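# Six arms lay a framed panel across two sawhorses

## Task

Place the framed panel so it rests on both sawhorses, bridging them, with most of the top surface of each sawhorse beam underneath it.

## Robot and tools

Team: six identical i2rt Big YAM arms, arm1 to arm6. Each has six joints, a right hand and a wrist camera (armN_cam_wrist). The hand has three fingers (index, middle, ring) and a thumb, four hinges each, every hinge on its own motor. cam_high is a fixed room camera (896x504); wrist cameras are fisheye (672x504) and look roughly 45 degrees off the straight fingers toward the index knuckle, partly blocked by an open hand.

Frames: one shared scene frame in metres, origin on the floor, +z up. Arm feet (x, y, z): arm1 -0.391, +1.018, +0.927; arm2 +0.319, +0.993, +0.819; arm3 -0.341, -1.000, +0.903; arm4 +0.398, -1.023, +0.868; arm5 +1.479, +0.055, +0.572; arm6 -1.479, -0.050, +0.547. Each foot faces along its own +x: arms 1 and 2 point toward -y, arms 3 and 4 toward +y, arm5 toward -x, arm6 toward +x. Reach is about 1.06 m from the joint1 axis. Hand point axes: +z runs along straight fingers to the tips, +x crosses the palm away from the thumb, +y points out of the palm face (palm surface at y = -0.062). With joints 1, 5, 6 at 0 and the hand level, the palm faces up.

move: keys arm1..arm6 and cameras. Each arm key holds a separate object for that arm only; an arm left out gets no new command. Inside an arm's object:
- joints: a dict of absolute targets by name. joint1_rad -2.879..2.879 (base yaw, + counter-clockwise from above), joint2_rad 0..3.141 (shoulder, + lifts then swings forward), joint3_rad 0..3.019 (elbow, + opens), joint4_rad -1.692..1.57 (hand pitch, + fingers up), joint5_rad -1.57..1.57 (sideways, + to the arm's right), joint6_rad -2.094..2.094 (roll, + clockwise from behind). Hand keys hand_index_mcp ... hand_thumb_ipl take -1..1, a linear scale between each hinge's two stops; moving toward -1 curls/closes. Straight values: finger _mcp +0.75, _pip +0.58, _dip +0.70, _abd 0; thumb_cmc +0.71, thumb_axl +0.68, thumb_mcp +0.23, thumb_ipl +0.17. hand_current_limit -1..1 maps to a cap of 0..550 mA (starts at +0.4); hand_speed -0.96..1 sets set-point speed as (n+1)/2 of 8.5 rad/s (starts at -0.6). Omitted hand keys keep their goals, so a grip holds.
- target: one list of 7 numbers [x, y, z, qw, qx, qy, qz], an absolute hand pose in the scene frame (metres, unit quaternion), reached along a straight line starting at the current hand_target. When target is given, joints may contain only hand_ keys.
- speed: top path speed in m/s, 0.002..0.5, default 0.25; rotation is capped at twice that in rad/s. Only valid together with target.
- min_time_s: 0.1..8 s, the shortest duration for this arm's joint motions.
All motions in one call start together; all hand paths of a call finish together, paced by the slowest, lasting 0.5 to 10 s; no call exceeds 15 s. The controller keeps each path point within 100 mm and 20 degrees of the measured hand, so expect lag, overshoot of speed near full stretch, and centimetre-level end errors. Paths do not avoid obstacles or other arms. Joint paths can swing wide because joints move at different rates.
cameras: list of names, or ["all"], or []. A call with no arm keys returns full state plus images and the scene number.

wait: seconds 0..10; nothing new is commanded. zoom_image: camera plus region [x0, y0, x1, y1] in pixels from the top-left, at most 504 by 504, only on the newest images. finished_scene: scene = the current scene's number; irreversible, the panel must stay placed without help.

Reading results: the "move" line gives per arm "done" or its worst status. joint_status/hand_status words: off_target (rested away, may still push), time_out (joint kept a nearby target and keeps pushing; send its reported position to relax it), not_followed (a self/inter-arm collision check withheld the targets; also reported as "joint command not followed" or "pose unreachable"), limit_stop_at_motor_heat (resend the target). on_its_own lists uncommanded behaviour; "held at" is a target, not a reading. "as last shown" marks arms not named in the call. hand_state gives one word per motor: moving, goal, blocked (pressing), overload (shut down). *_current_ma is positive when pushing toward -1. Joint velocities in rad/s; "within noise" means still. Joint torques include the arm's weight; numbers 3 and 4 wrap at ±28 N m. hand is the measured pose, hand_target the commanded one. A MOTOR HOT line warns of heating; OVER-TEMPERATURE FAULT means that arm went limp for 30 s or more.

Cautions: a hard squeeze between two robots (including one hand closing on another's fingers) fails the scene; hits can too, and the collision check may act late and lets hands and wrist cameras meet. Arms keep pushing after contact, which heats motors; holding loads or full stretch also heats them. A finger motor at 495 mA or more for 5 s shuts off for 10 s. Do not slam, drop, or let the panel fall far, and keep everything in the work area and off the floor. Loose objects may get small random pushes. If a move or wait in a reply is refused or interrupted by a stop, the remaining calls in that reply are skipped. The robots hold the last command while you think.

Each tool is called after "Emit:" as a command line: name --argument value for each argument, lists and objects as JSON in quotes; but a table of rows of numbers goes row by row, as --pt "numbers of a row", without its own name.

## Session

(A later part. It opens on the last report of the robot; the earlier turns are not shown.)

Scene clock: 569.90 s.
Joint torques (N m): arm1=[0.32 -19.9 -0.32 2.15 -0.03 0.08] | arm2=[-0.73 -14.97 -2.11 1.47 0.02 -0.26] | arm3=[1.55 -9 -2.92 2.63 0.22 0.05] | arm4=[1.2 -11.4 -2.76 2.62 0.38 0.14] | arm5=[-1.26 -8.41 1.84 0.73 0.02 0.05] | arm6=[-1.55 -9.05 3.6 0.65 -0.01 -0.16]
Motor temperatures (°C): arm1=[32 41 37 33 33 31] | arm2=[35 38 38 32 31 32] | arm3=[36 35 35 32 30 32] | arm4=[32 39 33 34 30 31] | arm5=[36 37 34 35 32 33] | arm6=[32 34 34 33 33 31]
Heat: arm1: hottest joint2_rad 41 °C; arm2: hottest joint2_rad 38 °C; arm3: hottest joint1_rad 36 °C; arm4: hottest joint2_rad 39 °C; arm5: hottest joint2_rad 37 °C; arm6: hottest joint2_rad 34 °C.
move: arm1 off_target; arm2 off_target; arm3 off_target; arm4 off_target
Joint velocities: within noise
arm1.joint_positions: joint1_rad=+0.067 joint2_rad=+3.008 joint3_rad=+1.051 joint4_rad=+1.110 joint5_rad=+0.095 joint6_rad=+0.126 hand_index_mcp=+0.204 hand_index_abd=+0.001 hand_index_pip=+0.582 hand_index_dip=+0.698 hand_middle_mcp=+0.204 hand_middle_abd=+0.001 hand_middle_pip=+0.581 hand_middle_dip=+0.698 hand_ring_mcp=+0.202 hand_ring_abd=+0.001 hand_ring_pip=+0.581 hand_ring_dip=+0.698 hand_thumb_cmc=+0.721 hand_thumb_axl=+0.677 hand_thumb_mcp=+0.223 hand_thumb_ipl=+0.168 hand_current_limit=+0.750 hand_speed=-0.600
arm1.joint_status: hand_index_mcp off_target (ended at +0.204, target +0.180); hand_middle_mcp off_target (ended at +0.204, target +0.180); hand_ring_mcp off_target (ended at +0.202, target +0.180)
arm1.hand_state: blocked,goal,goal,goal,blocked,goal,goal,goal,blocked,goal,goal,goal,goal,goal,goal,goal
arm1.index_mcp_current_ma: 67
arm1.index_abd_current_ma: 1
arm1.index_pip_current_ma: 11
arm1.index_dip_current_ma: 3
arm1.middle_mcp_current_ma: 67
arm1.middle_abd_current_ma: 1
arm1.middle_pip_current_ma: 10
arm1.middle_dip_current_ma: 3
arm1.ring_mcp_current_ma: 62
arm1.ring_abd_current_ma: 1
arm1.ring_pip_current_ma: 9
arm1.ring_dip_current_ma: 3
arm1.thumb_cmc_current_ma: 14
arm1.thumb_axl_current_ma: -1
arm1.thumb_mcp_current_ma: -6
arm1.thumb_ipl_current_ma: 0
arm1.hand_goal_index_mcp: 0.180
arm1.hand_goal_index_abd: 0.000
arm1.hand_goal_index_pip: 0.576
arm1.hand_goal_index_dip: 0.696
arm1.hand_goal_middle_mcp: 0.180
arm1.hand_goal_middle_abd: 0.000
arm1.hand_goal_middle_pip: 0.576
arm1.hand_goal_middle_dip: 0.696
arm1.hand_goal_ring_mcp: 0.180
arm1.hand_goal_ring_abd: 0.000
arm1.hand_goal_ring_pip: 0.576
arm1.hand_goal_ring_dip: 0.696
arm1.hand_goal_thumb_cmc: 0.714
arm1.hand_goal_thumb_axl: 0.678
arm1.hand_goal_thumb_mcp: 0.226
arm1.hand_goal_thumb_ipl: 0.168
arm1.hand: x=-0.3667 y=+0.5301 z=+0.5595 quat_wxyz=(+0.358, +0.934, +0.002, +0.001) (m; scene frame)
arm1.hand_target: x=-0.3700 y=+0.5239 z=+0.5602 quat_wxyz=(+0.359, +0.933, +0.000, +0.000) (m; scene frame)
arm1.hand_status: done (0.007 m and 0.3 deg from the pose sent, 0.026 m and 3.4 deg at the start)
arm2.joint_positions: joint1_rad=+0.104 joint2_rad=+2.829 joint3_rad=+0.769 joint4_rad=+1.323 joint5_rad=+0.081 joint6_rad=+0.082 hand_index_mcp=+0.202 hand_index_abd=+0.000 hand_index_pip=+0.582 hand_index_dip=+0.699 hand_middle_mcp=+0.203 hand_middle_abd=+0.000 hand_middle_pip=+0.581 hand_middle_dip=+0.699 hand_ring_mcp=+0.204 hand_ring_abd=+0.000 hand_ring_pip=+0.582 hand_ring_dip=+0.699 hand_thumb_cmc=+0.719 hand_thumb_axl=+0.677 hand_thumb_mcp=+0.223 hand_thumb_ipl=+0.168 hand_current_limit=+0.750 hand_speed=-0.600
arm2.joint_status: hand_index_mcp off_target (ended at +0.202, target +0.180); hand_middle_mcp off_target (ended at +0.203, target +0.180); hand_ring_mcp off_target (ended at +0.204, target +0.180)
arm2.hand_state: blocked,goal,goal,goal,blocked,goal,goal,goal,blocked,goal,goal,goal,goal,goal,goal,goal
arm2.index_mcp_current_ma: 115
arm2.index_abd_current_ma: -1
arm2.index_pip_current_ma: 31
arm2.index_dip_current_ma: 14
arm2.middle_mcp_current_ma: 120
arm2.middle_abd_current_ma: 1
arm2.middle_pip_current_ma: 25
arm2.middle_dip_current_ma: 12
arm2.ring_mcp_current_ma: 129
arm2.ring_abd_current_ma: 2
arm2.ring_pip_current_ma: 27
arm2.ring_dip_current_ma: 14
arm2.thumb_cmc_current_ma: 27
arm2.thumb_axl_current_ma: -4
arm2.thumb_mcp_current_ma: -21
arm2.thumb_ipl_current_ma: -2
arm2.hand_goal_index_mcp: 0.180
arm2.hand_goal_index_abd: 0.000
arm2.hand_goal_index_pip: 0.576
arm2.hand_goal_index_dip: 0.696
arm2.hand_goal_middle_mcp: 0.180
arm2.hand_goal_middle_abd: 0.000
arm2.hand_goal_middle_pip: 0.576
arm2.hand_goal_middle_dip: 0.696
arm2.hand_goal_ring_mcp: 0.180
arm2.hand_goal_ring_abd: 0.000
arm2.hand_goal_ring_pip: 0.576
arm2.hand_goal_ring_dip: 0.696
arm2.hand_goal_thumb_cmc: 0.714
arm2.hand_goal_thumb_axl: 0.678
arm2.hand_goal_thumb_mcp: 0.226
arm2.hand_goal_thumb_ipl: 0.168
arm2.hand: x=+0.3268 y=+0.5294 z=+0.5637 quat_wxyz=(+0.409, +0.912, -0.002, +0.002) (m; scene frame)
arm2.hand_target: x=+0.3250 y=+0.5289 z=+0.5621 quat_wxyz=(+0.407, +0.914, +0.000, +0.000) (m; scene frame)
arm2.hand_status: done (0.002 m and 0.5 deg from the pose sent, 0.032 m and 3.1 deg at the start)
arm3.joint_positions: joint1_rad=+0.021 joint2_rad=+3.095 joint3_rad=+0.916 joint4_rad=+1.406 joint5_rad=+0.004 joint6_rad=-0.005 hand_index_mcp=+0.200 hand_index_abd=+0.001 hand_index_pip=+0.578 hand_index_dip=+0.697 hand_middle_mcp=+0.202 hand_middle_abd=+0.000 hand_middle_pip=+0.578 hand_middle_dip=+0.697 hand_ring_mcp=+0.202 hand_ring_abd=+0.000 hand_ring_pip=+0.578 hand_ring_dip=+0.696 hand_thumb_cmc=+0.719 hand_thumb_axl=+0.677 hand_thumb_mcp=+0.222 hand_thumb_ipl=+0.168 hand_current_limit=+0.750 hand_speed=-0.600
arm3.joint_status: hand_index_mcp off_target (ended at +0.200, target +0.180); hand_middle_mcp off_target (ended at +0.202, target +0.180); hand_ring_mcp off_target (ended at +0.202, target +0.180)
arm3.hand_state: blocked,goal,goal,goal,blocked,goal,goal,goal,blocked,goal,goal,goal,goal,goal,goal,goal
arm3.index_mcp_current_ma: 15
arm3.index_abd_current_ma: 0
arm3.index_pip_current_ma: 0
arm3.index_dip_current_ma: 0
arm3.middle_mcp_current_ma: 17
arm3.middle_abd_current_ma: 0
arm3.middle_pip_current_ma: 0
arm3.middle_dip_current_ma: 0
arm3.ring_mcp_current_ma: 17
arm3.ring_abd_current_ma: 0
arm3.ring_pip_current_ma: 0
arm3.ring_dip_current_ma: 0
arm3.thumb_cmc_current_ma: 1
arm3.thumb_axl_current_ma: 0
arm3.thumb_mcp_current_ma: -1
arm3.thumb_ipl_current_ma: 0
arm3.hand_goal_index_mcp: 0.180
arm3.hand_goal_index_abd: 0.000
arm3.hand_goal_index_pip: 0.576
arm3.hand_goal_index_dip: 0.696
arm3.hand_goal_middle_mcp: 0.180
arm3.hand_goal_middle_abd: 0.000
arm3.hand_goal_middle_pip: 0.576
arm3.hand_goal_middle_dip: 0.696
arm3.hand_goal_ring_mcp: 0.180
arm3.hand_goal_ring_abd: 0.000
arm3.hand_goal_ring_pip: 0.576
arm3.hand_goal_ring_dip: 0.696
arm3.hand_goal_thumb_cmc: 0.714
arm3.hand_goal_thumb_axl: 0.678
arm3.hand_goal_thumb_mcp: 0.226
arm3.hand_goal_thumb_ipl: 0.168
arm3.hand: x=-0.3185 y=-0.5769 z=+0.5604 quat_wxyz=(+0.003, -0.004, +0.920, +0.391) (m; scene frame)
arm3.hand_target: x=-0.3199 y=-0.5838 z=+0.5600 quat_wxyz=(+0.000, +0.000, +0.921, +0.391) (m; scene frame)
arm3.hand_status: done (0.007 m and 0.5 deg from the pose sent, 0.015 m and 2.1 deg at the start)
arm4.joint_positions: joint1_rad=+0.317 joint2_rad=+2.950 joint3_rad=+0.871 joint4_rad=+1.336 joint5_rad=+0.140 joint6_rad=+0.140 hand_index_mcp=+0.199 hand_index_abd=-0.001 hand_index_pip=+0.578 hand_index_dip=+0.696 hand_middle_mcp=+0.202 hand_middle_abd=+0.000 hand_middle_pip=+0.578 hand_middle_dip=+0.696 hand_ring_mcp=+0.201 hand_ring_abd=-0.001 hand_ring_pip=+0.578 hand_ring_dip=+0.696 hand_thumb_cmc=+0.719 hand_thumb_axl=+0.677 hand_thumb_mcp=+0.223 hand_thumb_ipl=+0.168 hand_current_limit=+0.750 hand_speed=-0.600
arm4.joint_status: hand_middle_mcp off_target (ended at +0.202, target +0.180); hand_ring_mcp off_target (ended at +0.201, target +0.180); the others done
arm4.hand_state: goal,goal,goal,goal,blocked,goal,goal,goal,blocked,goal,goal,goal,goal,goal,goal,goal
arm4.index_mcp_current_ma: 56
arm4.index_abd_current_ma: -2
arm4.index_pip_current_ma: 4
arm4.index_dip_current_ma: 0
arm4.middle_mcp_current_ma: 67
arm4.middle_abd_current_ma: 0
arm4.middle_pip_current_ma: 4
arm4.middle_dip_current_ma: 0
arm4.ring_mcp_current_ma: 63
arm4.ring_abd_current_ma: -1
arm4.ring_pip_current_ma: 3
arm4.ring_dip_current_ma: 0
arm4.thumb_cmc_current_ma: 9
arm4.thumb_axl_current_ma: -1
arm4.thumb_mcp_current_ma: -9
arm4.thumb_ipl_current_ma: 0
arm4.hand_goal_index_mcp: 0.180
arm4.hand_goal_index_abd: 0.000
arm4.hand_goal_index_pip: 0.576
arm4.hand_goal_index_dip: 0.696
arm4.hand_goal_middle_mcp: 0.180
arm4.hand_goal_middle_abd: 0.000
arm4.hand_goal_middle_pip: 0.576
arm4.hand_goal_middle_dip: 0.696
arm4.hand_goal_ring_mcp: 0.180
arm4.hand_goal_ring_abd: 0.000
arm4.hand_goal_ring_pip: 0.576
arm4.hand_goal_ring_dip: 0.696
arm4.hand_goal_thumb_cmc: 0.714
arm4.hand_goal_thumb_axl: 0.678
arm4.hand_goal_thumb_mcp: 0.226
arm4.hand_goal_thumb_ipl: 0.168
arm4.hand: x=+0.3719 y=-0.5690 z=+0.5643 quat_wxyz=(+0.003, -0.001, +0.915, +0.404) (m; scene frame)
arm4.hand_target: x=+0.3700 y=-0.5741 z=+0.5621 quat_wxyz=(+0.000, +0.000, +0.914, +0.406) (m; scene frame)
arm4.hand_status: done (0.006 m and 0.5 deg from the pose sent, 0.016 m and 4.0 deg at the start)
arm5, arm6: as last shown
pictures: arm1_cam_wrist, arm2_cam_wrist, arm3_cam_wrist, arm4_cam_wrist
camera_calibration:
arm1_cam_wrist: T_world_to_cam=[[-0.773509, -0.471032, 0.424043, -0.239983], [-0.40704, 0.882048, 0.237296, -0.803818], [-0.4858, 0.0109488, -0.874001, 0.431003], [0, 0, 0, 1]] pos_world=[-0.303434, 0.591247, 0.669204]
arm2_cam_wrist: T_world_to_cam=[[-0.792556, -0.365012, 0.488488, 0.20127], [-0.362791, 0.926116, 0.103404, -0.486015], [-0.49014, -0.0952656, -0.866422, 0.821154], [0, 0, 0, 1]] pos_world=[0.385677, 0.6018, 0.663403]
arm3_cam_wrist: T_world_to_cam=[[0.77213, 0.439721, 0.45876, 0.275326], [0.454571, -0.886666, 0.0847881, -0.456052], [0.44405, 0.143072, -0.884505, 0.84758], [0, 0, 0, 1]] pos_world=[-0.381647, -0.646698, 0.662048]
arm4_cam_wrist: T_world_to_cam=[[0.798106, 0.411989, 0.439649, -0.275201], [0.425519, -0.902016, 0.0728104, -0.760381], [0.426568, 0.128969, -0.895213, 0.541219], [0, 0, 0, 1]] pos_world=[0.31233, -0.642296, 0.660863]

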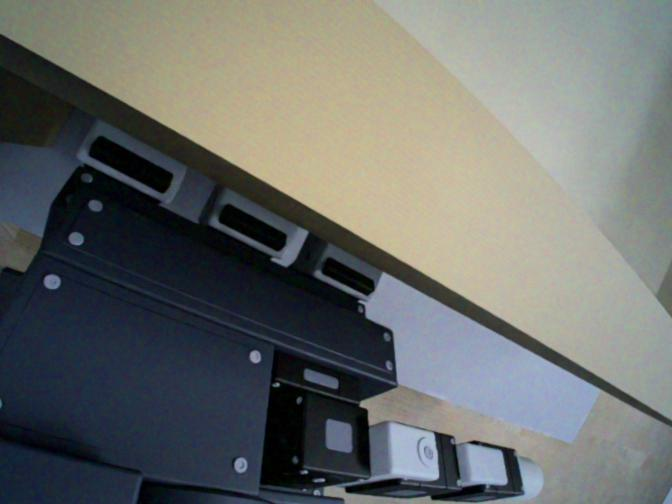

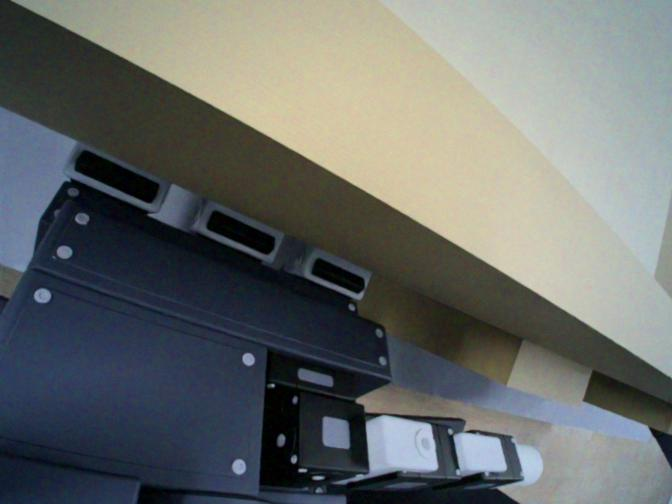

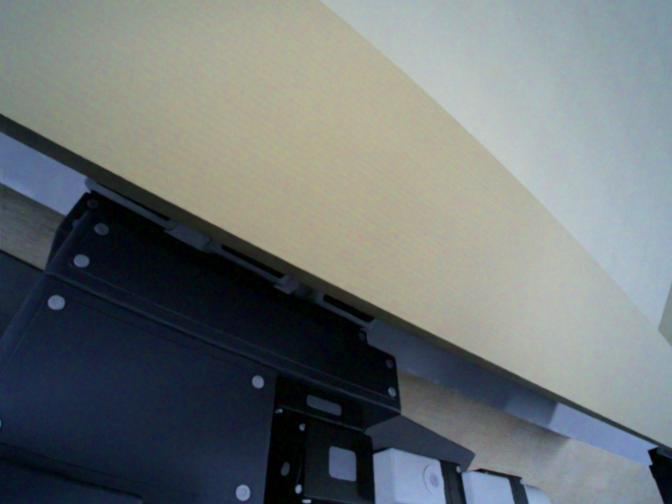

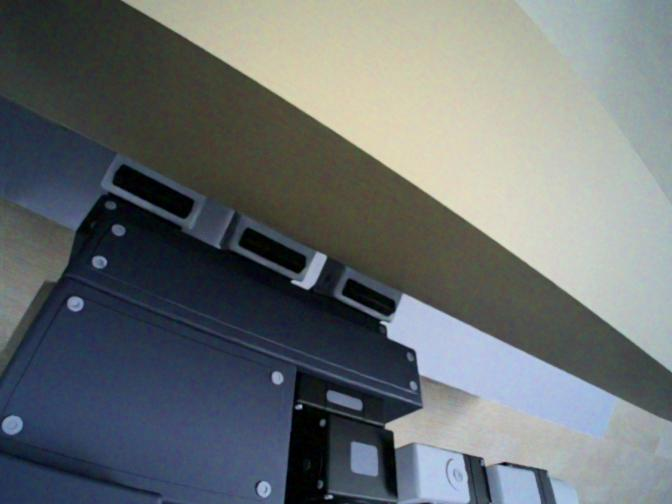

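Emit:
move --arm1 '{"target": [-0.367, 0.522, 0.64, 0.3584, 0.9336, 0, 0], "speed": 0.07, "joints": {"hand_index_mcp": 0.08, "hand_middle_mcp": 0.08, "hand_ring_mcp": 0.08}}' --arm2 '{"target": [0.327, 0.526, 0.64, 0.3987, 0.9171, 0, 0], "speed": 0.07, "joints": {"hand_index_mcp": 0.08, "hand_middle_mcp": 0.08, "hand_ring_mcp": 0.08}}' --arm3 '{"target": [-0.3185, -0.578, 0.64, 0, 0, 0.9205, 0.3907], "speed": 0.07, "joints": {"hand_index_mcp": 0.08, "hand_middle_mcp": 0.08, "hand_ring_mcp": 0.08}}' --arm4 '{"target": [0.372, -0.569, 0.64, 0, 0, 0.9171, 0.3987], "speed": 0.07, "joints": {"hand_index_mcp": 0.08, "hand_middle_mcp": 0.08, "hand_ring_mcp": 0.08}}' --cameras '["all"]'

Scene clock: 592.57 s.
Joint torques (N m): arm1=[0.67 -26.17 -3.52 4.22 0.23 0.18] | arm2=[-0.21 -21.25 -4.72 3.08 0.58 -0.18] | arm3=[0.67 -15.03 -6.84 4.07 0.09 -0.09] | arm4=[0.15 -16.79 -5.98 3.1 0.79 -0.04] | arm5=[-1.2 -8.35 1.85 0.75 0.01 0.05] | arm6=[-1.55 -9 3.6 0.64 -0.01 -0.17]
Motor temperatures (°C): arm1=[32 41 37 33 32 31] | arm2=[35 39 37 32 31 32] | arm3=[36 35 35 32 30 32] | arm4=[32 38 33 33 30 31] | arm5=[36 37 34 35 32 33] | arm6=[32 34 34 33 33 31]
Heat: arm1: hottest joint2_rad 41 °C; arm2: hottest joint2_rad 39 °C; arm3: hottest joint1_rad 36 °C; arm4: hottest joint2_rad 38 °C; arm5: hottest joint2_rad 37 °C; arm6: hottest joint2_rad 34 °C.
move: arm1 off_target; arm2 off_target; arm3 off_target; arm4 off_target
Joint velocities: within noise
arm1.joint_positions: joint1_rad=+0.067 joint2_rad=+2.875 joint3_rad=+0.906 joint4_rad=+1.037 joint5_rad=+0.092 joint6_rad=+0.119 hand_index_mcp=+0.117 hand_index_abd=+0.001 hand_index_pip=+0.584 hand_index_dip=+0.698 hand_middle_mcp=+0.118 hand_middle_abd=+0.001 hand_middle_pip=+0.583 hand_middle_dip=+0.699 hand_ring_mcp=+0.119 hand_ring_abd=+0.001 hand_ring_pip=+0.584 hand_ring_dip=+0.699 hand_thumb_cmc=+0.721 hand_thumb_axl=+0.677 hand_thumb_mcp=+0.223 hand_thumb_ipl=+0.168 hand_current_limit=+0.750 hand_speed=-0.600
arm1.joint_status: hand_index_mcp off_target (ended at +0.117, target +0.080); hand_middle_mcp off_target (ended at +0.118, target +0.080); hand_ring_mcp off_target (ended at +0.119, target +0.080)
arm1.hand_state: blocked,goal,goal,goal,blocked,goal,goal,goal,blocked,goal,goal,goal,goal,goal,goal,goal
arm1.index_mcp_current_ma: 117
arm1.index_abd_current_ma: 1
arm1.index_pip_current_ma: 17
arm1.index_dip_current_ma: 4
arm1.middle_mcp_current_ma: 121
arm1.middle_abd_current_ma: 1
arm1.middle_pip_current_ma: 15
arm1.middle_dip_current_ma: 5
arm1.ring_mcp_current_ma: 123
arm1.ring_abd_current_ma: 1
arm1.ring_pip_current_ma: 16
arm1.ring_dip_current_ma: 6
arm1.thumb_cmc_current_ma: 14
arm1.thumb_axl_current_ma: -1
arm1.thumb_mcp_current_ma: -6
arm1.thumb_ipl_current_ma: 0
arm1.hand_goal_index_mcp: 0.080
arm1.hand_goal_index_abd: 0.000
arm1.hand_goal_index_pip: 0.576
arm1.hand_goal_index_dip: 0.696
arm1.hand_goal_middle_mcp: 0.080
arm1.hand_goal_middle_abd: 0.000
arm1.hand_goal_middle_pip: 0.576
arm1.hand_goal_middle_dip: 0.696
arm1.hand_goal_ring_mcp: 0.080
arm1.hand_goal_ring_abd: 0.000
arm1.hand_goal_ring_pip: 0.576
arm1.hand_goal_ring_dip: 0.696
arm1.hand_goal_thumb_cmc: 0.714
arm1.hand_goal_thumb_axl: 0.678
arm1.hand_goal_thumb_mcp: 0.226
arm1.hand_goal_thumb_ipl: 0.168
arm1.hand: x=-0.3681 y=+0.5468 z=+0.5938 quat_wxyz=(+0.319, +0.948, +0.007, -0.005) (m; scene frame)
arm1.hand_target: x=-0.3673 y=+0.5225 z=+0.6367 quat_wxyz=(+0.358, +0.934, +0.000, +0.000) (m; scene frame)
arm1.hand_status: off_target (0.052 m and 4.9 deg from the pose sent, 0.081 m and 0.3 deg at the start)
arm2.joint_positions: joint1_rad=+0.104 joint2_rad=+2.660 joint3_rad=+0.636 joint4_rad=+1.172 joint5_rad=+0.071 joint6_rad=+0.083 hand_index_mcp=+0.136 hand_index_abd=+0.000 hand_index_pip=+0.585 hand_index_dip=+0.700 hand_middle_mcp=+0.133 hand_middle_abd=+0.000 hand_middle_pip=+0.583 hand_middle_dip=+0.699 hand_ring_mcp=+0.128 hand_ring_abd=+0.000 hand_ring_pip=+0.584 hand_ring_dip=+0.700 hand_thumb_cmc=+0.719 hand_thumb_axl=+0.677 hand_thumb_mcp=+0.223 hand_thumb_ipl=+0.168 hand_current_limit=+0.750 hand_speed=-0.600
arm2.joint_status: hand_index_mcp off_target (ended at +0.136, target +0.080); hand_middle_mcp off_target (ended at +0.133, target +0.080); hand_ring_mcp off_target (ended at +0.128, target +0.080)
arm2.hand_state: blocked,goal,goal,goal,blocked,goal,goal,goal,blocked,goal,goal,goal,goal,goal,goal,goal
arm2.index_mcp_current_ma: 295
arm2.index_abd_current_ma: -1
arm2.index_pip_current_ma: 44
arm2.index_dip_current_ma: 18
arm2.middle_mcp_current_ma: 283
arm2.middle_abd_current_ma: 1
arm2.middle_pip_current_ma: 35
arm2.middle_dip_current_ma: 17
arm2.ring_mcp_current_ma: 253
arm2.ring_abd_current_ma: 2
arm2.ring_pip_current_ma: 38
arm2.ring_dip_current_ma: 19
arm2.thumb_cmc_current_ma: 27
arm2.thumb_axl_current_ma: -4
arm2.thumb_mcp_current_ma: -21
arm2.thumb_ipl_current_ma: -2
arm2.hand_goal_index_mcp: 0.080
arm2.hand_goal_index_abd: 0.000
arm2.hand_goal_index_pip: 0.576
arm2.hand_goal_index_dip: 0.696
arm2.hand_goal_middle_mcp: 0.080
arm2.hand_goal_middle_abd: 0.000
arm2.hand_goal_middle_pip: 0.576
arm2.hand_goal_middle_dip: 0.696
arm2.hand_goal_ring_mcp: 0.080
arm2.hand_goal_ring_abd: 0.000
arm2.hand_goal_ring_pip: 0.576
arm2.hand_goal_ring_dip: 0.696
arm2.hand_goal_thumb_cmc: 0.714
arm2.hand_goal_thumb_axl: 0.678
arm2.hand_goal_thumb_mcp: 0.226
arm2.hand_goal_thumb_ipl: 0.168
arm2.hand: x=+0.3266 y=+0.5451 z=+0.5936 quat_wxyz=(+0.355, +0.935, +0.001, +0.001) (m; scene frame)
arm2.hand_target: x=+0.3268 y=+0.5267 z=+0.6370 quat_wxyz=(+0.399, +0.917, +0.000, +0.000) (m; scene frame)
arm2.hand_status: off_target (0.050 m and 5.4 deg from the pose sent, 0.076 m and 1.4 deg at the start)
arm3.joint_positions: joint1_rad=+0.021 joint2_rad=+2.971 joint3_rad=+0.773 joint4_rad=+1.361 joint5_rad=+0.002 joint6_rad=+0.000 hand_index_mcp=+0.125 hand_index_abd=+0.001 hand_index_pip=+0.583 hand_index_dip=+0.699 hand_middle_mcp=+0.122 hand_middle_abd=+0.000 hand_middle_pip=+0.584 hand_middle_dip=+0.700 hand_ring_mcp=+0.119 hand_ring_abd=+0.000 hand_ring_pip=+0.585 hand_ring_dip=+0.699 hand_thumb_cmc=+0.719 hand_thumb_axl=+0.677 hand_thumb_mcp=+0.222 hand_thumb_ipl=+0.168 hand_current_limit=+0.750 hand_speed=-0.600
arm3.joint_status: hand_index_mcp off_target (ended at +0.125, target +0.080); hand_middle_mcp off_target (ended at +0.122, target +0.080); hand_ring_mcp off_target (ended at +0.119, target +0.080)
arm3.hand_state: blocked,goal,goal,goal,blocked,goal,goal,goal,blocked,goal,goal,goal,goal,goal,goal,goal
arm3.index_mcp_current_ma: 58
arm3.index_abd_current_ma: 0
arm3.index_pip_current_ma: 2
arm3.index_dip_current_ma: 1
arm3.middle_mcp_current_ma: 52
arm3.middle_abd_current_ma: 0
arm3.middle_pip_current_ma: 3
arm3.middle_dip_current_ma: 1
arm3.ring_mcp_current_ma: 45
arm3.ring_abd_current_ma: 0
arm3.ring_pip_current_ma: 3
arm3.ring_dip_current_ma: 1
arm3.thumb_cmc_current_ma: 1
arm3.thumb_axl_current_ma: 0
arm3.thumb_mcp_current_ma: -1
arm3.thumb_ipl_current_ma: 0
arm3.hand_goal_index_mcp: 0.080
arm3.hand_goal_index_abd: 0.000
arm3.hand_goal_index_pip: 0.576
arm3.hand_goal_index_dip: 0.696
arm3.hand_goal_middle_mcp: 0.080
arm3.hand_goal_middle_abd: 0.000
arm3.hand_goal_middle_pip: 0.576
arm3.hand_goal_middle_dip: 0.696
arm3.hand_goal_ring_mcp: 0.080
arm3.hand_goal_ring_abd: 0.000
arm3.hand_goal_ring_pip: 0.576
arm3.hand_goal_ring_dip: 0.696
arm3.hand_goal_thumb_cmc: 0.714
arm3.hand_goal_thumb_axl: 0.678
arm3.hand_goal_thumb_mcp: 0.226
arm3.hand_goal_thumb_ipl: 0.168
arm3.hand: x=-0.3184 y=-0.5876 z=+0.5972 quat_wxyz=(+0.001, -0.001, +0.932, +0.361) (m; scene frame)
arm3.hand_target: x=-0.3183 y=-0.5776 z=+0.6364 quat_wxyz=(+0.000, +0.000, +0.920, +0.391) (m; scene frame)
arm3.hand_status: off_target (0.044 m and 3.7 deg from the pose sent, 0.080 m and 0.5 deg at the start)
arm4.joint_positions: joint1_rad=+0.317 joint2_rad=+2.795 joint3_rad=+0.723 joint4_rad=+1.257 joint5_rad=+0.117 joint6_rad=+0.150 hand_index_mcp=+0.134 hand_index_abd=-0.001 hand_index_pip=+0.584 hand_index_dip=+0.699 hand_middle_mcp=+0.131 hand_middle_abd=+0.000 hand_middle_pip=+0.584 hand_middle_dip=+0.699 hand_ring_mcp=+0.125 hand_ring_abd=-0.001 hand_ring_pip=+0.583 hand_ring_dip=+0.699 hand_thumb_cmc=+0.719 hand_thumb_axl=+0.677 hand_thumb_mcp=+0.223 hand_thumb_ipl=+0.168 hand_current_limit=+0.750 hand_speed=-0.600
arm4.joint_status: hand_index_mcp off_target (ended at +0.134, target +0.080); hand_middle_mcp off_target (ended at +0.131, target +0.080); hand_ring_mcp off_target (ended at +0.125, target +0.080)
arm4.hand_state: blocked,goal,goal,goal,blocked,goal,goal,goal,blocked,goal,goal,goal,goal,goal,goal,goal
arm4.index_mcp_current_ma: 197
arm4.index_abd_current_ma: -1
arm4.index_pip_current_ma: 18
arm4.index_dip_current_ma: 6
arm4.middle_mcp_current_ma: 182
arm4.middle_abd_current_ma: 0
arm4.middle_pip_current_ma: 19
arm4.middle_dip_current_ma: 6
arm4.ring_mcp_current_ma: 157
arm4.ring_abd_current_ma: -1
arm4.ring_pip_current_ma: 15
arm4.ring_dip_current_ma: 6
arm4.thumb_cmc_current_ma: 9
arm4.thumb_axl_current_ma: -1
arm4.thumb_mcp_current_ma: -9
arm4.thumb_ipl_current_ma: 0
arm4.hand_goal_index_mcp: 0.080
arm4.hand_goal_index_abd: 0.000
arm4.hand_goal_index_pip: 0.576
arm4.hand_goal_index_dip: 0.696
arm4.hand_goal_middle_mcp: 0.080
arm4.hand_goal_middle_abd: 0.000
arm4.hand_goal_middle_pip: 0.576
arm4.hand_goal_middle_dip: 0.696
arm4.hand_goal_ring_mcp: 0.080
arm4.hand_goal_ring_abd: 0.000
arm4.hand_goal_ring_pip: 0.576
arm4.hand_goal_ring_dip: 0.696
arm4.hand_goal_thumb_cmc: 0.714
arm4.hand_goal_thumb_axl: 0.678
arm4.hand_goal_thumb_mcp: 0.226
arm4.hand_goal_thumb_ipl: 0.168
arm4.hand: x=+0.3705 y=-0.5795 z=+0.6048 quat_wxyz=(-0.003, -0.003, +0.929, +0.370) (m; scene frame)
arm4.hand_target: x=+0.3722 y=-0.5691 z=+0.6378 quat_wxyz=(+0.000, +0.000, +0.917, +0.399) (m; scene frame)
arm4.hand_status: off_target (0.037 m and 3.6 deg from the pose sent, 0.076 m and 0.8 deg at the start)
arm5, arm6: as last shown
pictures: arm1_cam_wrist, arm2_cam_wrist, arm3_cam_wrist, arm4_cam_wrist, arm5_cam_wrist, arm6_cam_wrist, cam_high
camera_calibration:
arm1_cam_wrist: T_world_to_cam=[[-0.764491, -0.509382, 0.395075, -0.206183], [-0.407122, 0.85669, 0.316755, -0.860617], [-0.499806, 0.0813122, -0.862312, 0.409573], [0, 0, 0, 1]] pos_world=[-0.303294, 0.598953, 0.707242]
arm2_cam_wrist: T_world_to_cam=[[-0.787853, -0.424127, 0.446546, 0.247819], [-0.367359, 0.905598, 0.211991, -0.555456], [-0.494302, 0.00297518, -0.869285, 0.798048], [0, 0, 0, 1]] pos_world=[0.385669, 0.605752, 0.70082]
arm3_cam_wrist: T_world_to_cam=[[0.775681, 0.466269, 0.425338, 0.299729], [0.452913, -0.880595, 0.139366, -0.49827], [0.439533, 0.0845379, -0.89424, 0.85164], [0, 0, 0, 1]] pos_world=[-0.381144, -0.650524, 0.703526]
arm4_cam_wrist: T_world_to_cam=[[0.798559, 0.449001, 0.400877, -0.242877], [0.433421, -0.891074, 0.134658, -0.806196], [0.417673, 0.0662162, -0.906181, 0.552983], [0, 0, 0, 1]] pos_world=[0.312407, -0.645946, 0.707028]
arm5_cam_wrist: T_world_to_cam=[[-0.621017, 0.783621, 0.016612, 0.697247], [0.561475, 0.429979, 0.70701, -0.992145], [0.546885, 0.448392, -0.707008, -0.200246], [0, 0, 0, 1]] pos_world=[1.09958, -0.0299875, 0.548299]
arm6_cam_wrist: T_world_to_cam=[[0.585517, -0.810442, 0.0188245, 0.673632], [-0.547967, -0.378561, 0.745938, -0.994583], [-0.597413, -0.447074, -0.665749, -0.263576], [0, 0, 0, 1]] pos_world=[-1.09689, 0.0515908, 0.553741]

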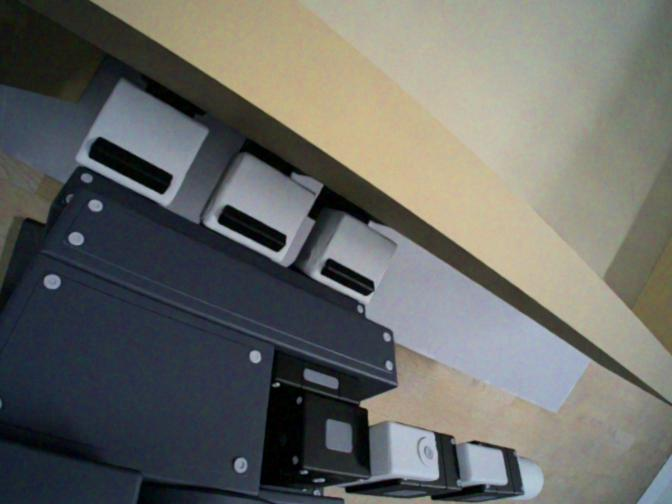

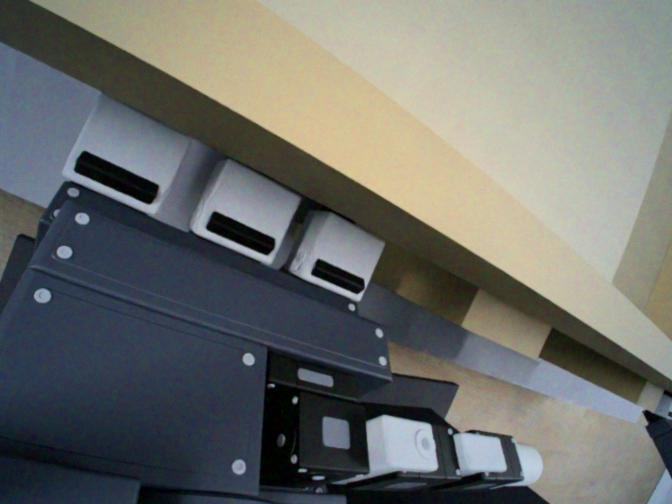

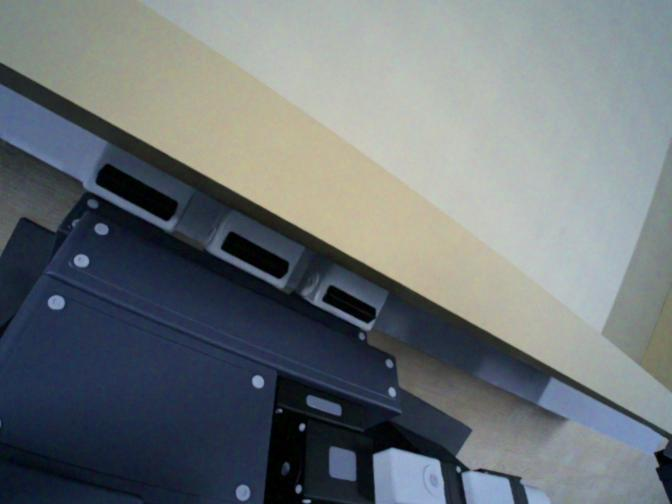

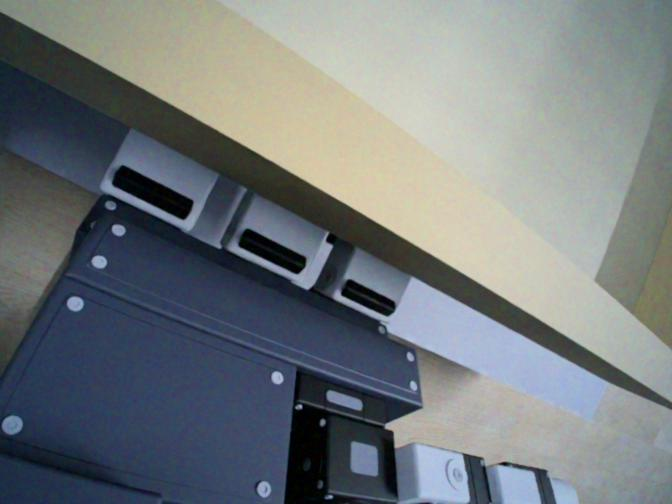

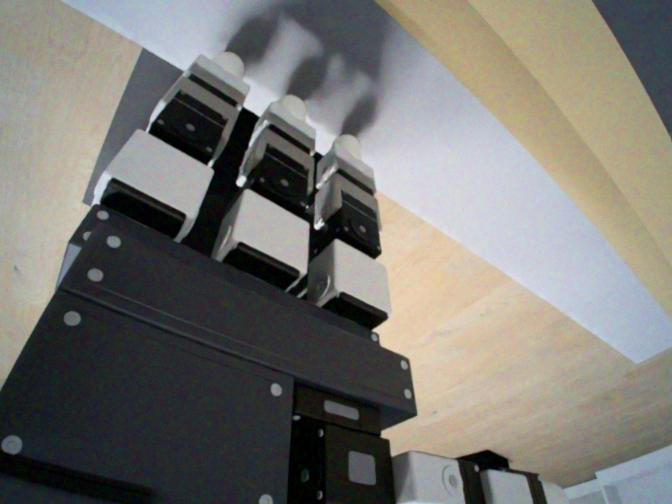

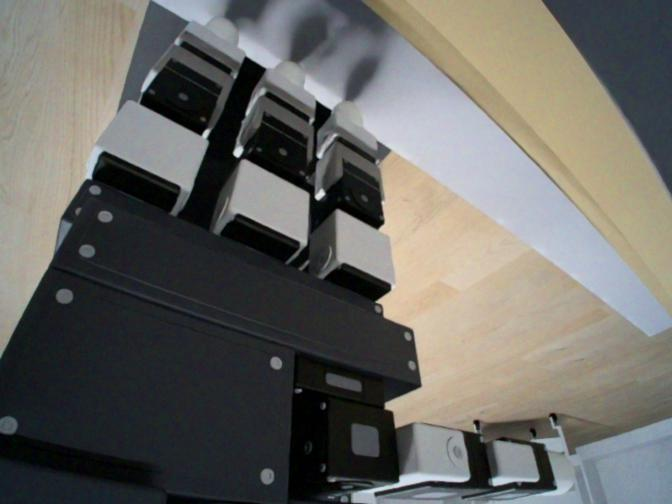

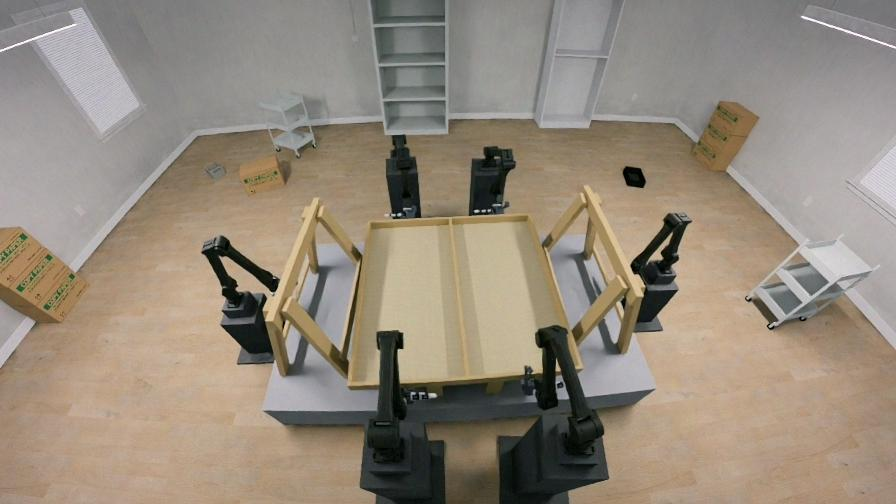

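Emit:
move --arm1 '{"target": [-0.367, 0.520, 0.82, 0.3827, 0.9239, 0, 0], "speed": 0.08}' --arm2 '{"target": [0.327, 0.524, 0.82, 0.3827, 0.9239, 0, 0], "speed": 0.08}' --arm3 '{"target": [-0.3185, -0.577, 0.82, 0, 0, 0.9239, 0.3827], "speed": 0.08}' --arm4 '{"target": [0.372, -0.567, 0.82, 0, 0, 0.9239, 0.3827], "speed": 0.08}' --cameras '["arm1_cam_wrist", "arm2_cam_wrist", "arm3_cam_wrist", "cam_high"]'

Scene clock: 622.50 s.
Joint torques (N m): arm1=[0.38 -26.93 0.65 6.06 0.73 0.15] | arm2=[-0.38 -18.67 5.59 4.16 0.7 -0.16] | arm3=[0.38 -14.62 -1.35 4.3 0.28 -0.11] | arm4=[-0.15 -16.03 0.92 3.7 1.42 -0.16] | arm5=[-1.2 -8.35 1.84 0.75 0.02 0.06] | arm6=[-1.61 -9 3.59 0.64 -0.01 -0.16]
Motor temperatures (°C): arm1=[32 43 38 33 33 31] | arm2=[35 41 38 32 31 32] | arm3=[35 35 36 32 30 32] | arm4=[32 39 34 34 31 31] | arm5=[36 37 34 34 32 33] | arm6=[32 34 34 33 33 31]
Heat: arm1: hottest joint2_rad 43 °C; arm2: hottest joint2_rad 41 °C; arm3: hottest joint3_rad 36 °C; arm4: hottest joint2_rad 39 °C; arm5: hottest joint2_rad 37 °C; arm6: hottest joint2_rad 34 °C.
move: arm1 off_target; arm2 off_target; arm3 off_target; arm4 off_target
Joint velocities: within noise
arm1.joint_positions: joint1_rad=+0.065 joint2_rad=+2.363 joint3_rad=+0.529 joint4_rad=+0.825 joint5_rad=+0.085 joint6_rad=+0.115 hand_index_mcp=+0.194 hand_index_abd=-0.001 hand_index_pip=+0.617 hand_index_dip=+0.696 hand_middle_mcp=+0.196 hand_middle_abd=-0.001 hand_middle_pip=+0.614 hand_middle_dip=+0.698 hand_ring_mcp=+0.195 hand_ring_abd=+0.000 hand_ring_pip=+0.620 hand_ring_dip=+0.698 hand_thumb_cmc=+0.721 hand_thumb_axl=+0.677 hand_thumb_mcp=+0.223 hand_thumb_ipl=+0.168 hand_current_limit=+0.750 hand_speed=-0.600
arm1.joint_status: not commanded
arm1.hand_state: blocked,goal,blocked,goal,blocked,goal,blocked,goal,blocked,goal,blocked,goal,goal,goal,goal,goal
arm1.index_mcp_current_ma: 470
arm1.index_abd_current_ma: -1
arm1.index_pip_current_ma: 121
arm1.index_dip_current_ma: 0
arm1.middle_mcp_current_ma: 481
arm1.middle_abd_current_ma: -1
arm1.middle_pip_current_ma: 112
arm1.middle_dip_current_ma: 2
arm1.ring_mcp_current_ma: 479
arm1.ring_abd_current_ma: 0
arm1.ring_pip_current_ma: 132
arm1.ring_dip_current_ma: 3
arm1.thumb_cmc_current_ma: 14
arm1.thumb_axl_current_ma: -1
arm1.thumb_mcp_current_ma: -6
arm1.thumb_ipl_current_ma: 0
arm1.hand_goal_index_mcp: 0.080
arm1.hand_goal_index_abd: 0.000
arm1.hand_goal_index_pip: 0.576
arm1.hand_goal_index_dip: 0.696
arm1.hand_goal_middle_mcp: 0.080
arm1.hand_goal_middle_abd: 0.000
arm1.hand_goal_middle_pip: 0.576
arm1.hand_goal_middle_dip: 0.696
arm1.hand_goal_ring_mcp: 0.080
arm1.hand_goal_ring_abd: 0.000
arm1.hand_goal_ring_pip: 0.576
arm1.hand_goal_ring_dip: 0.696
arm1.hand_goal_thumb_cmc: 0.714
arm1.hand_goal_thumb_axl: 0.678
arm1.hand_goal_thumb_mcp: 0.226
arm1.hand_goal_thumb_ipl: 0.168
arm1.hand: x=-0.3700 y=+0.5765 z=+0.7441 quat_wxyz=(+0.281, +0.960, +0.012, -0.008) (m; scene frame)
arm1.hand_target: x=-0.3681 y=+0.5255 z=+0.8164 quat_wxyz=(+0.382, +0.924, -0.001, +0.000) (m; scene frame)
arm1.hand_status: off_target (0.095 m and 12.4 deg from the pose sent, 0.228 m and 7.9 deg at the start)
arm2.joint_positions: joint1_rad=+0.104 joint2_rad=+1.871 joint3_rad=+0.328 joint4_rad=+0.519 joint5_rad=+0.066 joint6_rad=+0.088 hand_index_mcp=+0.233 hand_index_abd=-0.001 hand_index_pip=+0.623 hand_index_dip=+0.703 hand_middle_mcp=+0.237 hand_middle_abd=-0.001 hand_middle_pip=+0.611 hand_middle_dip=+0.702 hand_ring_mcp=+0.237 hand_ring_abd=-0.001 hand_ring_pip=+0.611 hand_ring_dip=+0.702 hand_thumb_cmc=+0.719 hand_thumb_axl=+0.677 hand_thumb_mcp=+0.223 hand_thumb_ipl=+0.168 hand_current_limit=+0.750 hand_speed=-0.600
arm2.joint_status: not commanded
arm2.hand_state: blocked,goal,blocked,goal,blocked,goal,blocked,goal,blocked,goal,blocked,goal,goal,goal,goal,goal
arm2.index_mcp_current_ma: 481
arm2.index_abd_current_ma: -6
arm2.index_pip_current_ma: 233
arm2.index_dip_current_ma: 36
arm2.middle_mcp_current_ma: 481
arm2.middle_abd_current_ma: -4
arm2.middle_pip_current_ma: 176
arm2.middle_dip_current_ma: 31
arm2.ring_mcp_current_ma: 481
arm2.ring_abd_current_ma: -3
arm2.ring_pip_current_ma: 175
arm2.ring_dip_current_ma: 29
arm2.thumb_cmc_current_ma: 27
arm2.thumb_axl_current_ma: -4
arm2.thumb_mcp_current_ma: -21
arm2.thumb_ipl_current_ma: -2
arm2.hand_goal_index_mcp: 0.080
arm2.hand_goal_index_abd: 0.000
arm2.hand_goal_index_pip: 0.576
arm2.hand_goal_index_dip: 0.696
arm2.hand_goal_middle_mcp: 0.080
arm2.hand_goal_middle_abd: 0.000
arm2.hand_goal_middle_pip: 0.576
arm2.hand_goal_middle_dip: 0.696
arm2.hand_goal_ring_mcp: 0.080
arm2.hand_goal_ring_abd: 0.000
arm2.hand_goal_ring_pip: 0.576
arm2.hand_goal_ring_dip: 0.696
arm2.hand_goal_thumb_cmc: 0.714
arm2.hand_goal_thumb_axl: 0.678
arm2.hand_goal_thumb_mcp: 0.226
arm2.hand_goal_thumb_ipl: 0.168
arm2.hand: x=+0.3229 y=+0.5836 z=+0.7449 quat_wxyz=(+0.274, +0.962, +0.003, -0.005) (m; scene frame)
arm2.hand_target: x=+0.3262 y=+0.5302 z=+0.8184 quat_wxyz=(+0.383, +0.924, -0.001, +0.000) (m; scene frame)
arm2.hand_status: off_target (0.096 m and 13.2 deg from the pose sent, 0.227 m and 3.4 deg at the start)
arm3.joint_positions: joint1_rad=+0.021 joint2_rad=+2.301 joint3_rad=+0.335 joint4_rad=+1.031 joint5_rad=-0.003 joint6_rad=+0.009 hand_index_mcp=+0.127 hand_index_abd=+0.001 hand_index_pip=+0.583 hand_index_dip=+0.699 hand_middle_mcp=+0.125 hand_middle_abd=+0.000 hand_middle_pip=+0.584 hand_middle_dip=+0.699 hand_ring_mcp=+0.119 hand_ring_abd=+0.000 hand_ring_pip=+0.585 hand_ring_dip=+0.699 hand_thumb_cmc=+0.719 hand_thumb_axl=+0.677 hand_thumb_mcp=+0.222 hand_thumb_ipl=+0.168 hand_current_limit=+0.750 hand_speed=-0.600
arm3.joint_status: not commanded
arm3.hand_state: blocked,goal,goal,goal,blocked,goal,goal,goal,blocked,goal,goal,goal,goal,goal,goal,goal
arm3.index_mcp_current_ma: 61
arm3.index_abd_current_ma: 0
arm3.index_pip_current_ma: 2
arm3.index_dip_current_ma: 1
arm3.middle_mcp_current_ma: 57
arm3.middle_abd_current_ma: 0
arm3.middle_pip_current_ma: 3
arm3.middle_dip_current_ma: 1
arm3.ring_mcp_current_ma: 45
arm3.ring_abd_current_ma: 0
arm3.ring_pip_current_ma: 3
arm3.ring_dip_current_ma: 1
arm3.thumb_cmc_current_ma: 1
arm3.thumb_axl_current_ma: 0
arm3.thumb_mcp_current_ma: -1
arm3.thumb_ipl_current_ma: 0
arm3.hand_goal_index_mcp: 0.080
arm3.hand_goal_index_abd: 0.000
arm3.hand_goal_index_pip: 0.576
arm3.hand_goal_index_dip: 0.696
arm3.hand_goal_middle_mcp: 0.080
arm3.hand_goal_middle_abd: 0.000
arm3.hand_goal_middle_pip: 0.576
arm3.hand_goal_middle_dip: 0.696
arm3.hand_goal_ring_mcp: 0.080
arm3.hand_goal_ring_abd: 0.000
arm3.hand_goal_ring_pip: 0.576
arm3.hand_goal_ring_dip: 0.696
arm3.hand_goal_thumb_cmc: 0.714
arm3.hand_goal_thumb_axl: 0.678
arm3.hand_goal_thumb_mcp: 0.226
arm3.hand_goal_thumb_ipl: 0.168
arm3.hand: x=-0.3186 y=-0.6066 z=+0.7712 quat_wxyz=(-0.003, +0.002, +0.949, +0.315) (m; scene frame)
arm3.hand_target: x=-0.3184 y=-0.5793 z=+0.8175 quat_wxyz=(+0.000, +0.000, +0.924, +0.383) (m; scene frame)
arm3.hand_status: off_target (0.057 m and 8.3 deg from the pose sent, 0.223 m and 2.7 deg at the start)
arm4.joint_positions: joint1_rad=+0.310 joint2_rad=+2.068 joint3_rad=+0.368 joint4_rad=+0.760 joint5_rad=+0.091 joint6_rad=+0.160 hand_index_mcp=+0.141 hand_index_abd=-0.001 hand_index_pip=+0.584 hand_index_dip=+0.699 hand_middle_mcp=+0.131 hand_middle_abd=+0.000 hand_middle_pip=+0.584 hand_middle_dip=+0.699 hand_ring_mcp=+0.118 hand_ring_abd=-0.001 hand_ring_pip=+0.583 hand_ring_dip=+0.699 hand_thumb_cmc=+0.719 hand_thumb_axl=+0.677 hand_thumb_mcp=+0.223 hand_thumb_ipl=+0.168 hand_current_limit=+0.750 hand_speed=-0.600
arm4.joint_status: not commanded
arm4.hand_state: blocked,goal,goal,goal,blocked,goal,goal,goal,blocked,goal,goal,goal,goal,goal,goal,goal
arm4.index_mcp_current_ma: 228
arm4.index_abd_current_ma: -1
arm4.index_pip_current_ma: 17
arm4.index_dip_current_ma: 6
arm4.middle_mcp_current_ma: 182
arm4.middle_abd_current_ma: 0
arm4.middle_pip_current_ma: 17
arm4.middle_dip_current_ma: 6
arm4.ring_mcp_current_ma: 127
arm4.ring_abd_current_ma: -1
arm4.ring_pip_current_ma: 14
arm4.ring_dip_current_ma: 6
arm4.thumb_cmc_current_ma: 9
arm4.thumb_axl_current_ma: -1
arm4.thumb_mcp_current_ma: -9
arm4.thumb_ipl_current_ma: 0
arm4.hand_goal_index_mcp: 0.080
arm4.hand_goal_index_abd: 0.000
arm4.hand_goal_index_pip: 0.576
arm4.hand_goal_index_dip: 0.696
arm4.hand_goal_middle_mcp: 0.080
arm4.hand_goal_middle_abd: 0.000
arm4.hand_goal_middle_pip: 0.576
arm4.hand_goal_middle_dip: 0.696
arm4.hand_goal_ring_mcp: 0.080
arm4.hand_goal_ring_abd: 0.000
arm4.hand_goal_ring_pip: 0.576
arm4.hand_goal_ring_dip: 0.696
arm4.hand_goal_thumb_cmc: 0.714
arm4.hand_goal_thumb_axl: 0.678
arm4.hand_goal_thumb_mcp: 0.226
arm4.hand_goal_thumb_ipl: 0.168
arm4.hand: x=+0.3713 y=-0.5999 z=+0.7687 quat_wxyz=(-0.004, -0.002, +0.951, +0.311) (m; scene frame)
arm4.hand_target: x=+0.3724 y=-0.5695 z=+0.8180 quat_wxyz=(+0.001, +0.001, +0.924, +0.382) (m; scene frame)
arm4.hand_status: off_target (0.061 m and 8.8 deg from the pose sent, 0.216 m and 1.6 deg at the start)
arm5, arm6: as last shown
pictures: arm1_cam_wrist, arm2_cam_wrist, arm3_cam_wrist, cam_high
camera_calibration:
arm1_cam_wrist: T_world_to_cam=[[-0.757962, -0.543219, 0.361118, -0.20476], [-0.4085, 0.826902, 0.386472, -0.969624], [-0.508548, 0.145414, -0.848666, 0.48535], [0, 0, 0, 1]] pos_world=[-0.304468, 0.619978, 0.860575]
arm2_cam_wrist: T_world_to_cam=[[-0.782811, -0.4947, 0.377464, 0.284681], [-0.363435, 0.855868, 0.367975, -0.712278], [-0.505096, 0.150871, -0.849774, 0.830272], [0, 0, 0, 1]] pos_world=[0.383352, 0.625184, 0.860187]
arm3_cam_wrist: T_world_to_cam=[[0.780827, 0.502677, 0.370978, 0.300456], [0.451253, -0.864456, 0.221554, -0.593322], [0.432064, -0.00559067, -0.901825, 0.957673], [0, 0, 0, 1]] pos_world=[-0.380642, -0.65858, 0.883644]

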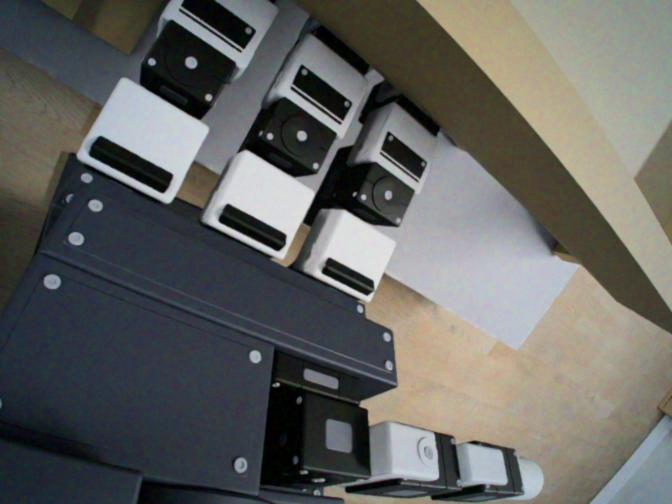

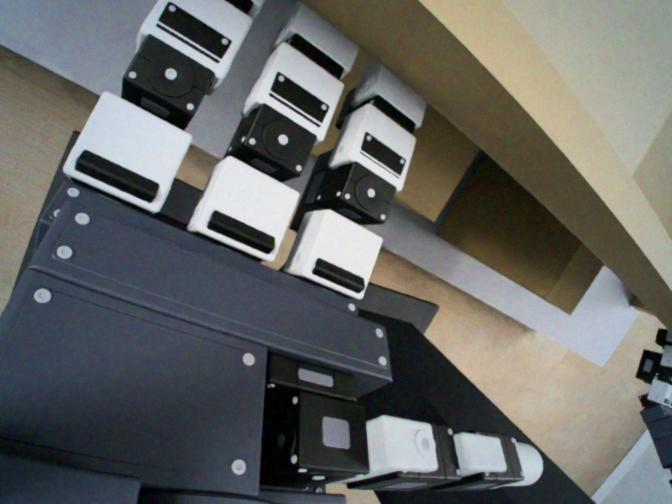

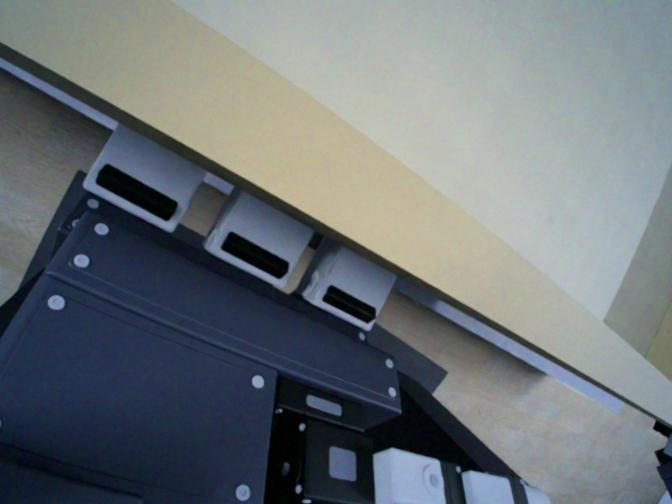

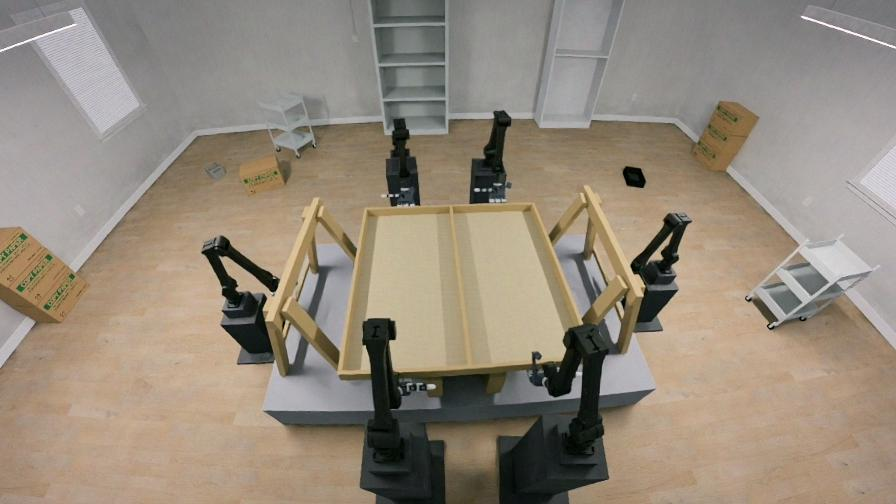

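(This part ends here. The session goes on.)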